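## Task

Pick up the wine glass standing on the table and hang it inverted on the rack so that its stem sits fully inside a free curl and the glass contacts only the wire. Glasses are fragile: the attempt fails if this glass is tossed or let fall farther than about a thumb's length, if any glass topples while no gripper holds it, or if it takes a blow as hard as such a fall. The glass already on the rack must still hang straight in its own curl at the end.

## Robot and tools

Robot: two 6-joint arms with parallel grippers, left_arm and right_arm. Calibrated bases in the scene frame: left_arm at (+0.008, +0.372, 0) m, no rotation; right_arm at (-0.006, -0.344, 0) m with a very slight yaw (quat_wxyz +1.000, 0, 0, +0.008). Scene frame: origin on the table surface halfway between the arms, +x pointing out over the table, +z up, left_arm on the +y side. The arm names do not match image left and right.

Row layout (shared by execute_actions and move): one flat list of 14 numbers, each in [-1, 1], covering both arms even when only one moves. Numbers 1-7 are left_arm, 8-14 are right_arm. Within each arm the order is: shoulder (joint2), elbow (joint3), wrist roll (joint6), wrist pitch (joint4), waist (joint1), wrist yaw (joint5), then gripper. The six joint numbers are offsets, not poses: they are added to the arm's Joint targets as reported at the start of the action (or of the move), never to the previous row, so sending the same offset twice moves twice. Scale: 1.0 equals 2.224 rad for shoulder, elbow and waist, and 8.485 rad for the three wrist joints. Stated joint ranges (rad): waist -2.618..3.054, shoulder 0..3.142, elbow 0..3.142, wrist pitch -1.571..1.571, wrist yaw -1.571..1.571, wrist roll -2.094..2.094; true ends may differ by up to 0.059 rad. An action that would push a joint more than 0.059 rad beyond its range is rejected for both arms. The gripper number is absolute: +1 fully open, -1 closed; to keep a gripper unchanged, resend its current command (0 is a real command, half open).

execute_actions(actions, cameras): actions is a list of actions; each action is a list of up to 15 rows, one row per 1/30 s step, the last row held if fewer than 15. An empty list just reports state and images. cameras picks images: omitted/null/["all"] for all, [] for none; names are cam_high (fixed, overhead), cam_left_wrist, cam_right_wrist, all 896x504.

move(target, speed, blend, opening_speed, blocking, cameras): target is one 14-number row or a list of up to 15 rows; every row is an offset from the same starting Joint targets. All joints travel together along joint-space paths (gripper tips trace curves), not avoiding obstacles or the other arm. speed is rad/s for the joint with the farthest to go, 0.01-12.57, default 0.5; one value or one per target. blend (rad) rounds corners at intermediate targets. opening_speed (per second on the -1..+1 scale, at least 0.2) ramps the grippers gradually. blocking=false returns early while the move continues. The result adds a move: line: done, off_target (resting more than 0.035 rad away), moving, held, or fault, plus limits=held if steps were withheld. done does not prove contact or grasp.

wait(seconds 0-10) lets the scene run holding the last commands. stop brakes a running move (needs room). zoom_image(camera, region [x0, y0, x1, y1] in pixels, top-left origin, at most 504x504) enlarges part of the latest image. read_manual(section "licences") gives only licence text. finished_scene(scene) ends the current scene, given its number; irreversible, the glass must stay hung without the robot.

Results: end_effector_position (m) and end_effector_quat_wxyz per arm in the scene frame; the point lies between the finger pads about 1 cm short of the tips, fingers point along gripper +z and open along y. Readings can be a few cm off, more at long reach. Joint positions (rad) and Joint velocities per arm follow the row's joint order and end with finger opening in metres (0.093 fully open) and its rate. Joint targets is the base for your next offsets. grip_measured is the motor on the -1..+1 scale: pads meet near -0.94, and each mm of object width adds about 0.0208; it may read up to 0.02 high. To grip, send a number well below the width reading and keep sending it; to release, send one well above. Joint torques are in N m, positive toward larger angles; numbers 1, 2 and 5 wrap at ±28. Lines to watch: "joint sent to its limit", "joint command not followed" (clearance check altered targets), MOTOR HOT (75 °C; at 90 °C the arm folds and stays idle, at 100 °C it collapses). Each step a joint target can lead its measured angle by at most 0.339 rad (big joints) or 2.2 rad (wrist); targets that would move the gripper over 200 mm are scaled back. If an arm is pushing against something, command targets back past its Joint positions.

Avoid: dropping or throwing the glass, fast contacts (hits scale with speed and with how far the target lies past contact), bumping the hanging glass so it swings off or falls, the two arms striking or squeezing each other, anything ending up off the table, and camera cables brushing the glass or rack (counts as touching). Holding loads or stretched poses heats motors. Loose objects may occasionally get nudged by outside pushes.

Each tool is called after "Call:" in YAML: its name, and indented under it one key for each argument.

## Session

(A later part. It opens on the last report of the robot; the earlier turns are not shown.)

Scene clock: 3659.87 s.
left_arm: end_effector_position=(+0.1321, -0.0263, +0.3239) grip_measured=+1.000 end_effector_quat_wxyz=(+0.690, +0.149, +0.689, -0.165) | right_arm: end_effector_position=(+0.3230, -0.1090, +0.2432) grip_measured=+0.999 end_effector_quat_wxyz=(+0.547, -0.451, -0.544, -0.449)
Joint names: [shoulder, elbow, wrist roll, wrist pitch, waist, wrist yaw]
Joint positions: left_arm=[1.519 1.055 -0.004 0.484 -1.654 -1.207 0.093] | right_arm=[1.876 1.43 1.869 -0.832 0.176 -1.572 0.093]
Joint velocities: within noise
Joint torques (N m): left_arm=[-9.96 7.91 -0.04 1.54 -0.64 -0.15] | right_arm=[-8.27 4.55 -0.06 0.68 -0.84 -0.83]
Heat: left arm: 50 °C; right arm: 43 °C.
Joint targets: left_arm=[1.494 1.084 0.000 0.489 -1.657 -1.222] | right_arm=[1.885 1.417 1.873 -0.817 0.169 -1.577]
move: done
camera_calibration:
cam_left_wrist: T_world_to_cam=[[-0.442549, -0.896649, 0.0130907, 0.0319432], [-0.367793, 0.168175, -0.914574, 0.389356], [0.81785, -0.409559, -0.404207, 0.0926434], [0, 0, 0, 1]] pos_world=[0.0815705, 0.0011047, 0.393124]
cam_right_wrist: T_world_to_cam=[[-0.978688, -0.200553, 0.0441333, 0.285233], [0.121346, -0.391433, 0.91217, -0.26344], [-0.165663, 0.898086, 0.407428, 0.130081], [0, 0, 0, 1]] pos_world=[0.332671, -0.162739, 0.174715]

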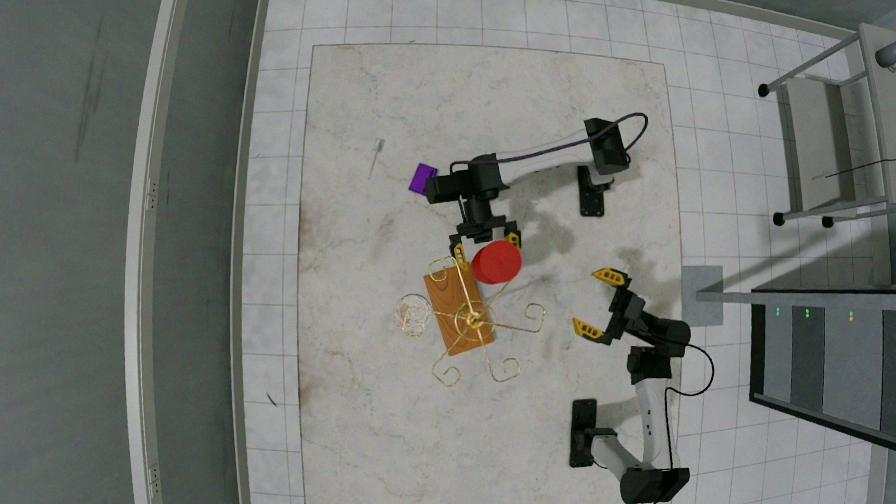

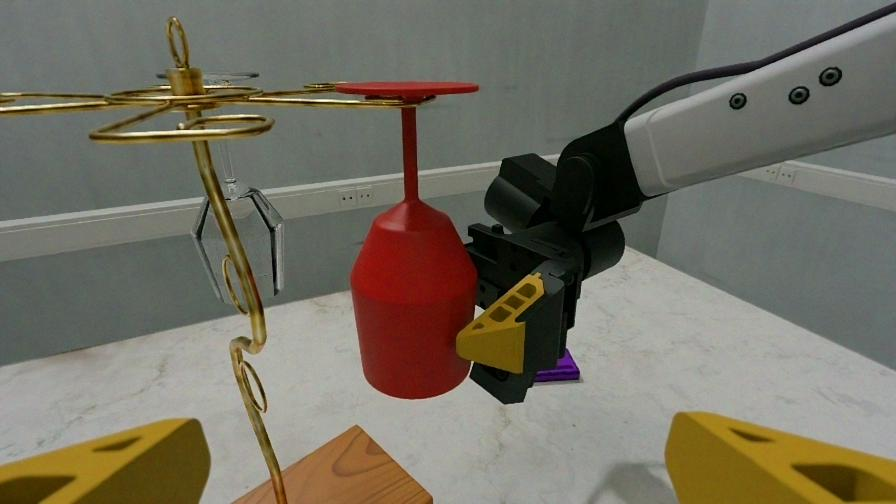

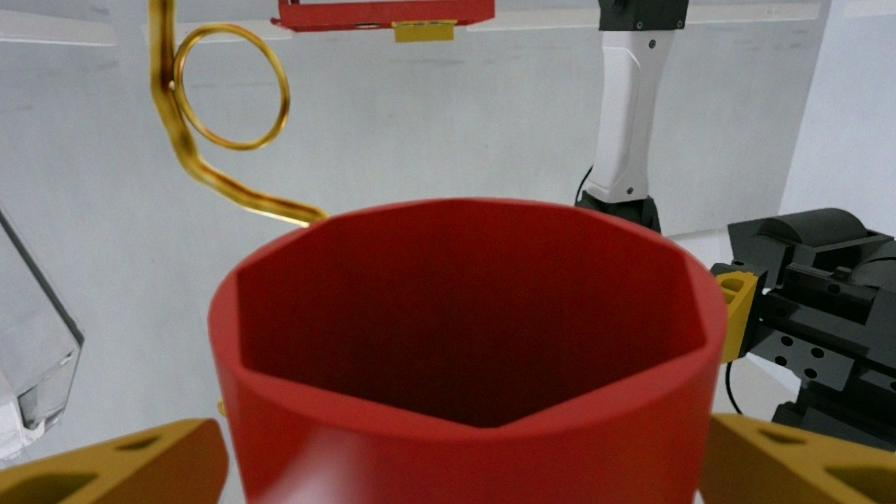

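Call:
move:
  target:
    - [0, 0, 0, 0, 0, 0, 1, -0.0144, 0, 0, 0, 0, 0, 1]
    - [0, 0, 0, 0, 0, 0, 1, -0.0406, -0.0284, 0, 0.0019, -0.0306, 0, 1]
    - [0, 0, 0, 0, 0, 0, 1, -0.0714, -0.0665, 0, 0.0038, -0.0697, 0, 1]
  speed: 0.08
  blend: 0.01
  cameras: ["cam_left_wrist", "cam_right_wrist"]

Scene clock: 3722.33 s.
left_arm: end_effector_position=(+0.1321, -0.0263, +0.3239) grip_measured=+1.000 end_effector_quat_wxyz=(+0.690, +0.149, +0.689, -0.165) | right_arm: end_effector_position=(+0.3232, -0.1642, +0.2447) grip_measured=+0.999 end_effector_quat_wxyz=(+0.509, -0.491, -0.509, -0.491)
Joint names: [shoulder, elbow, wrist roll, wrist pitch, waist, wrist yaw]
Joint positions: left_arm=[1.519 1.055 -0.004 0.484 -1.654 -1.207 0.093] | right_arm=[1.753 1.281 1.869 -0.801 0.02 -1.572 0.093]
Joint velocities: within noise
Joint torques (N m): left_arm=[-9.69 7.94 -0.04 1.49 -0.73 -0.17] | right_arm=[-10.63 4.6 -0.07 0.7 -0.62 -0.79]
Heat: left arm: 50 °C; right arm: 43 °C.
Joint targets: left_arm=[1.494 1.084 0.000 0.489 -1.657 -1.222] | right_arm=[1.726 1.269 1.873 -0.784 0.014 -1.577]
move: done
camera_calibration:
cam_left_wrist: T_world_to_cam=[[-0.442549, -0.896649, 0.0130907, 0.0319432], [-0.367793, 0.168175, -0.914574, 0.389356], [0.81785, -0.409559, -0.404207, 0.0926434], [0, 0, 0, 1]] pos_world=[0.0815705, 0.0011047, 0.393124]
cam_right_wrist: T_world_to_cam=[[-0.998199, -0.045659, 0.0389121, 0.307248], [0.0541256, -0.405726, 0.912391, -0.267244], [-0.0258712, 0.912854, 0.407466, 0.136357], [0, 0, 0, 1]] pos_world=[0.324688, -0.218873, 0.176314]
Images, in order (width x height): cam_left_wrist 896x504, cam_right_wrist 896x504.

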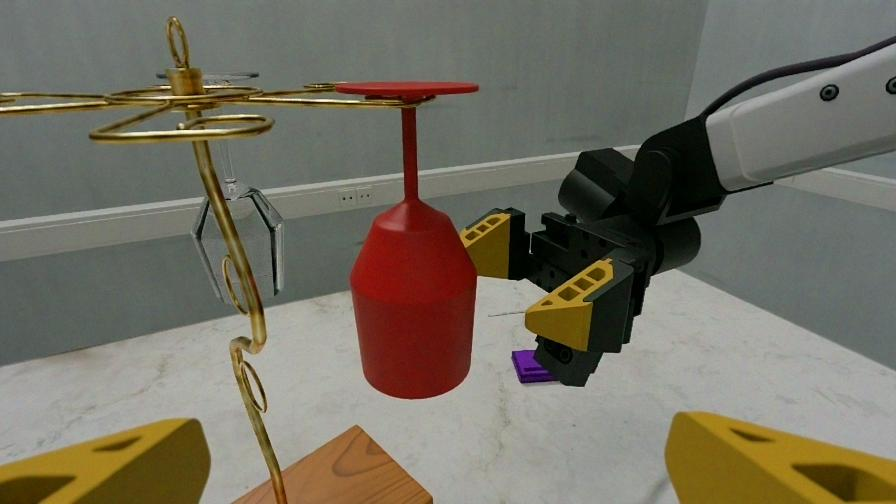

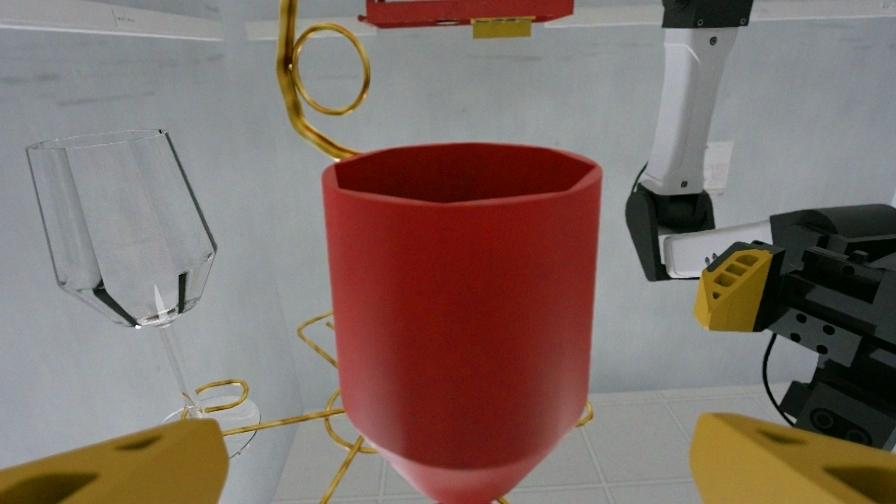

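Call:
move:
  target: [0, 0, 0, 0, 0, 0, 1, -0.1211, -0.1278, 0, 0.0017, -0.1195, 0, 1]
  speed: 0.35

Call:
zoom_image:
  camera: "cam_right_wrist"
  region: [330, 180, 600, 460]

Call:
zoom_image:
  camera: "cam_left_wrist"
  region: [320, 40, 520, 220]

Call:
zoom_image:
  camera: "cam_high"
  region: [390, 220, 550, 380]

Scene clock: 3741.70 s.
left_arm: end_effector_position=(+0.1321, -0.0263, +0.3239) grip_measured=+1.000 end_effector_quat_wxyz=(+0.690, +0.149, +0.689, -0.165) | right_arm: end_effector_position=(+0.2881, -0.2406, +0.2467) grip_measured=+0.999 end_effector_quat_wxyz=(-0.437, +0.552, +0.441, +0.557)
Joint names: [shoulder, elbow, wrist roll, wrist pitch, waist, wrist yaw]
Joint positions: left_arm=[1.519 1.055 -0.004 0.484 -1.654 -1.207 0.093] | right_arm=[1.474 0.997 1.869 -0.787 -0.247 -1.572 0.093]
Joint velocities: within noise
Joint torques (N m): left_arm=[-9.89 7.84 0.01 1.47 -0.69 -0.12] | right_arm=[-7.2 4.44 -0.06 0.71 -0.61 -0.83]
Heat: left arm: 50 °C; right arm: 45 °C.
Joint targets: left_arm=[1.494 1.084 0.000 0.489 -1.657 -1.222] | right_arm=[1.457 0.985 1.873 -0.770 -0.252 -1.577]
move: done
camera_calibration:
cam_left_wrist: T_world_to_cam=[[-0.442549, -0.896649, 0.0130907, 0.0319432], [-0.367793, 0.168175, -0.914574, 0.389356], [0.81785, -0.409559, -0.404207, 0.0926434], [0, 0, 0, 1]] pos_world=[0.0815705, 0.0011047, 0.393124]
cam_right_wrist: T_world_to_cam=[[-0.975163, 0.21943, 0.0301261, 0.32796], [-0.0626755, -0.403839, 0.912681, -0.264025], [0.212436, 0.888124, 0.407562, 0.129739], [0, 0, 0, 1]] pos_world=[0.275705, -0.293812, 0.178214]

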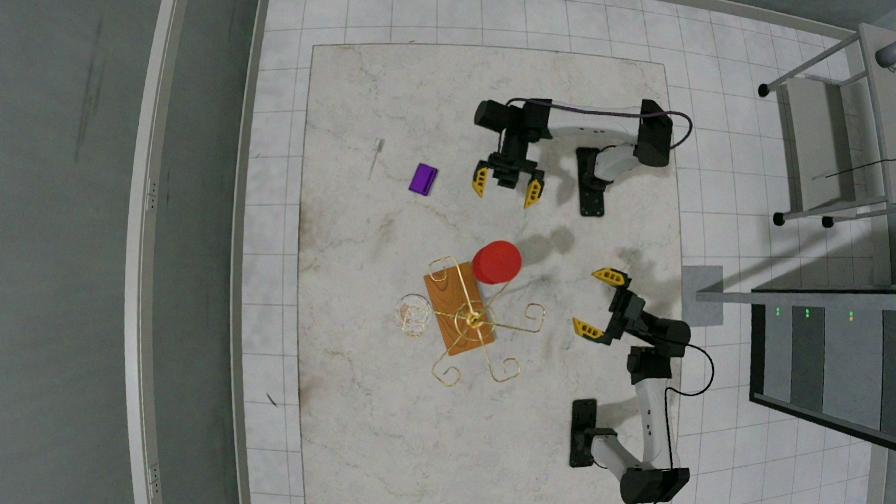

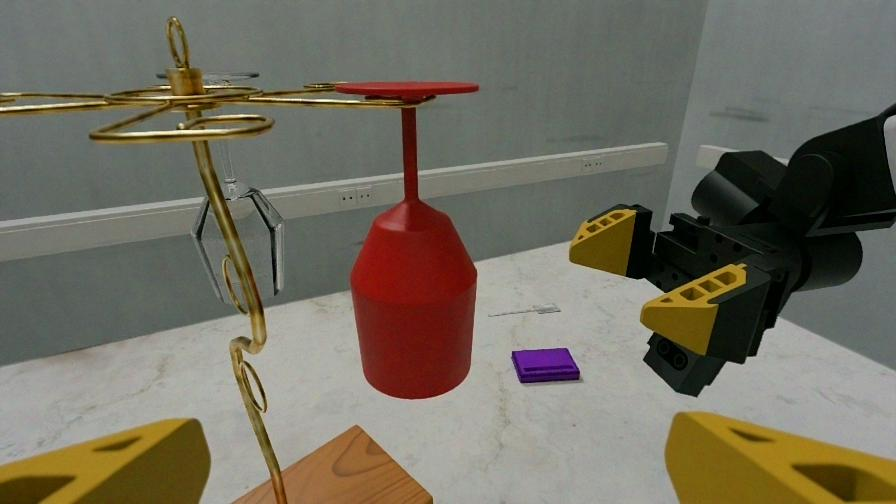

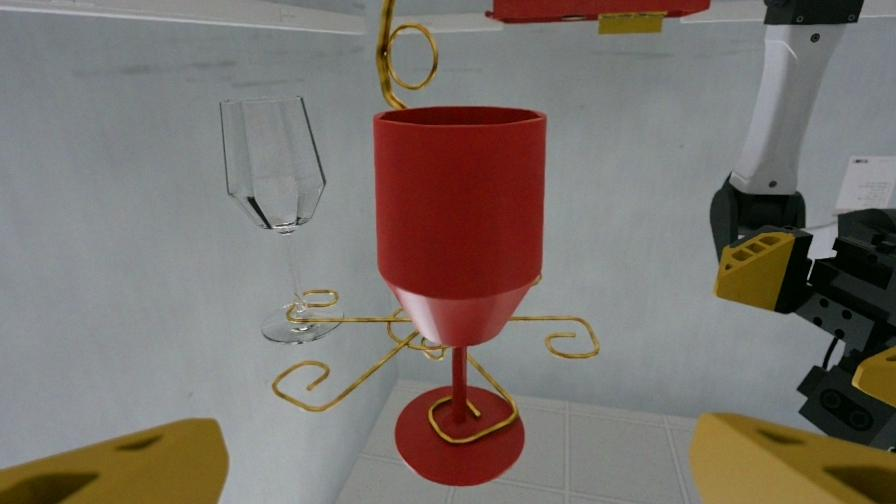

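Scaled by 1.800 from the camera's 896x504 image, which has a finer 1280x720 frame.

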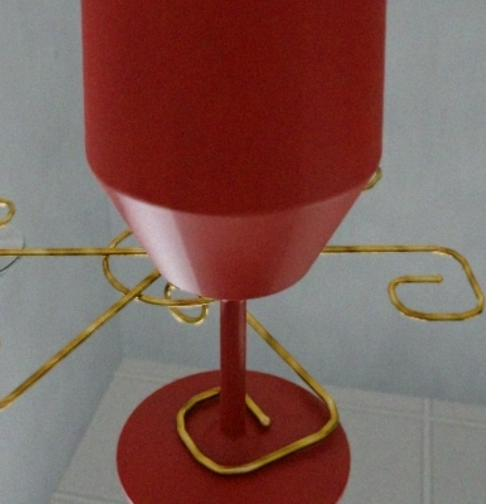

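Scaled by 2.520 from the camera's 896x504 image, which has a finer 1280x720 frame.

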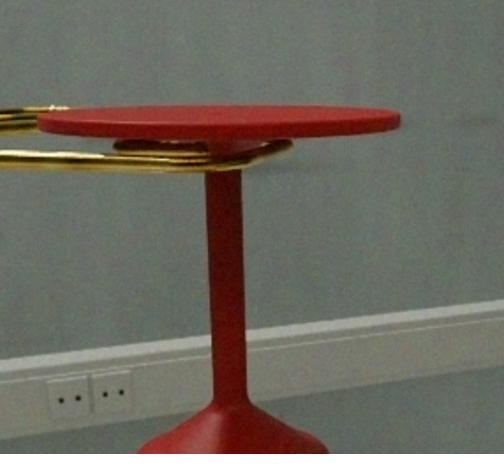

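Scaled by 3.150 from the camera's 896x504 image, which has a finer 1280x720 frame.

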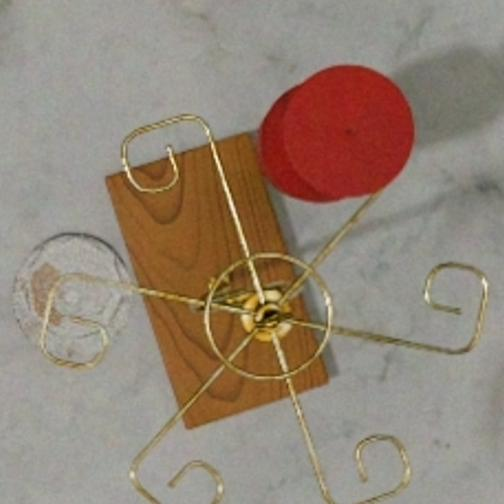

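Call:
execute_actions:
  actions: []

Scene clock: 3798.03 s.
left_arm: end_effector_position=(+0.1321, -0.0263, +0.3239) grip_measured=+1.000 end_effector_quat_wxyz=(+0.690, +0.149, +0.689, -0.165) | right_arm: end_effector_position=(+0.2881, -0.2406, +0.2467) grip_measured=+0.999 end_effector_quat_wxyz=(-0.436, +0.552, +0.441, +0.557)
Joint names: [shoulder, elbow, wrist roll, wrist pitch, waist, wrist yaw]
Joint positions: left_arm=[1.519 1.055 -0.004 0.484 -1.654 -1.207 0.093] | right_arm=[1.474 0.997 1.869 -0.786 -0.247 -1.572 0.093]
Joint velocities: within noise
Joint torques (N m): left_arm=[-9.96 7.82 -0.05 1.48 -0.57 -0.1] | right_arm=[-7.19 4.44 -0.01 0.69 -0.54 -0.84]
Heat: left arm: 50 °C; right arm: 43 °C.
Joint targets: left_arm=[1.494 1.084 0.000 0.489 -1.657 -1.222] | right_arm=[1.457 0.985 1.873 -0.770 -0.252 -1.577]
Tool commands: left_gripper/opening=+1.0 right_gripper/opening=+1.0
camera_calibration:
cam_left_wrist: T_world_to_cam=[[-0.442549, -0.896649, 0.0130907, 0.0319432], [-0.367793, 0.168175, -0.914574, 0.389356], [0.81785, -0.409559, -0.404207, 0.0926434], [0, 0, 0, 1]] pos_world=[0.0815705, 0.0011047, 0.393124]
cam_right_wrist: T_world_to_cam=[[-0.975185, 0.219437, 0.0293558, 0.328224], [-0.0633567, -0.403659, 0.912713, -0.263824], [0.212133, 0.888204, 0.407545, 0.129916], [0, 0, 0, 1]] pos_world=[0.275804, -0.293912, 0.178213]

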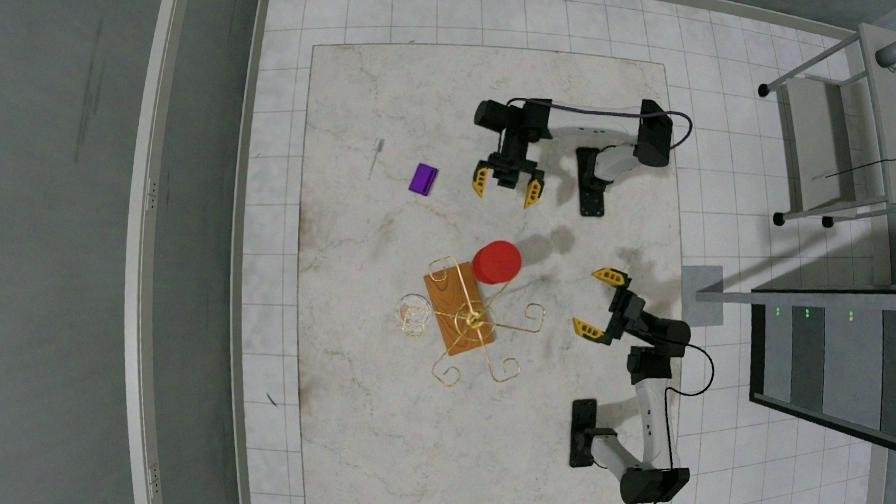

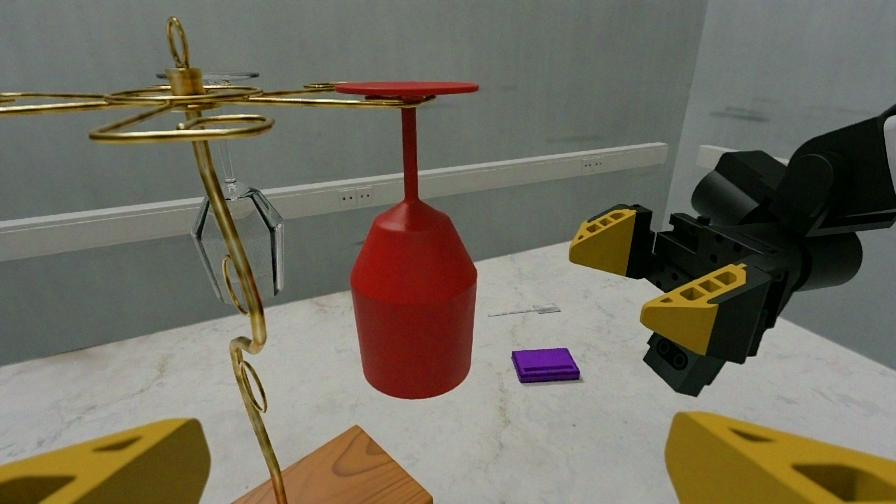

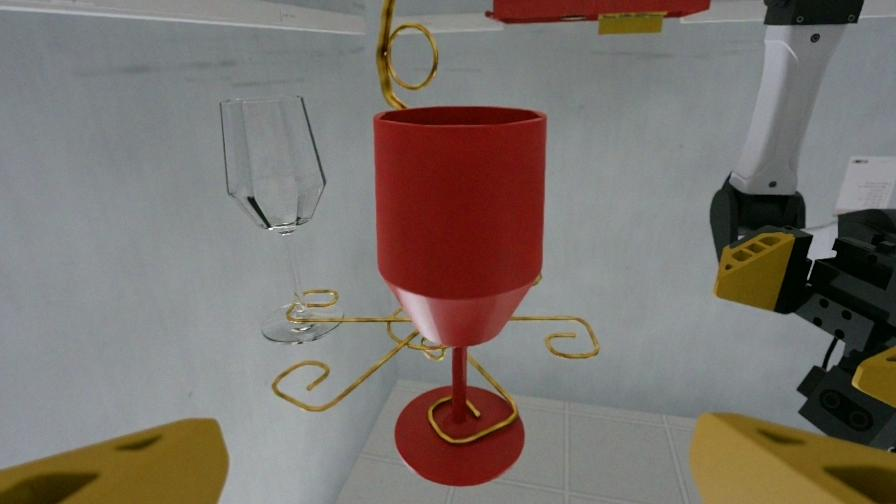

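Call:
finished_scene:
  scene: 1

The scene is finished: the task was done.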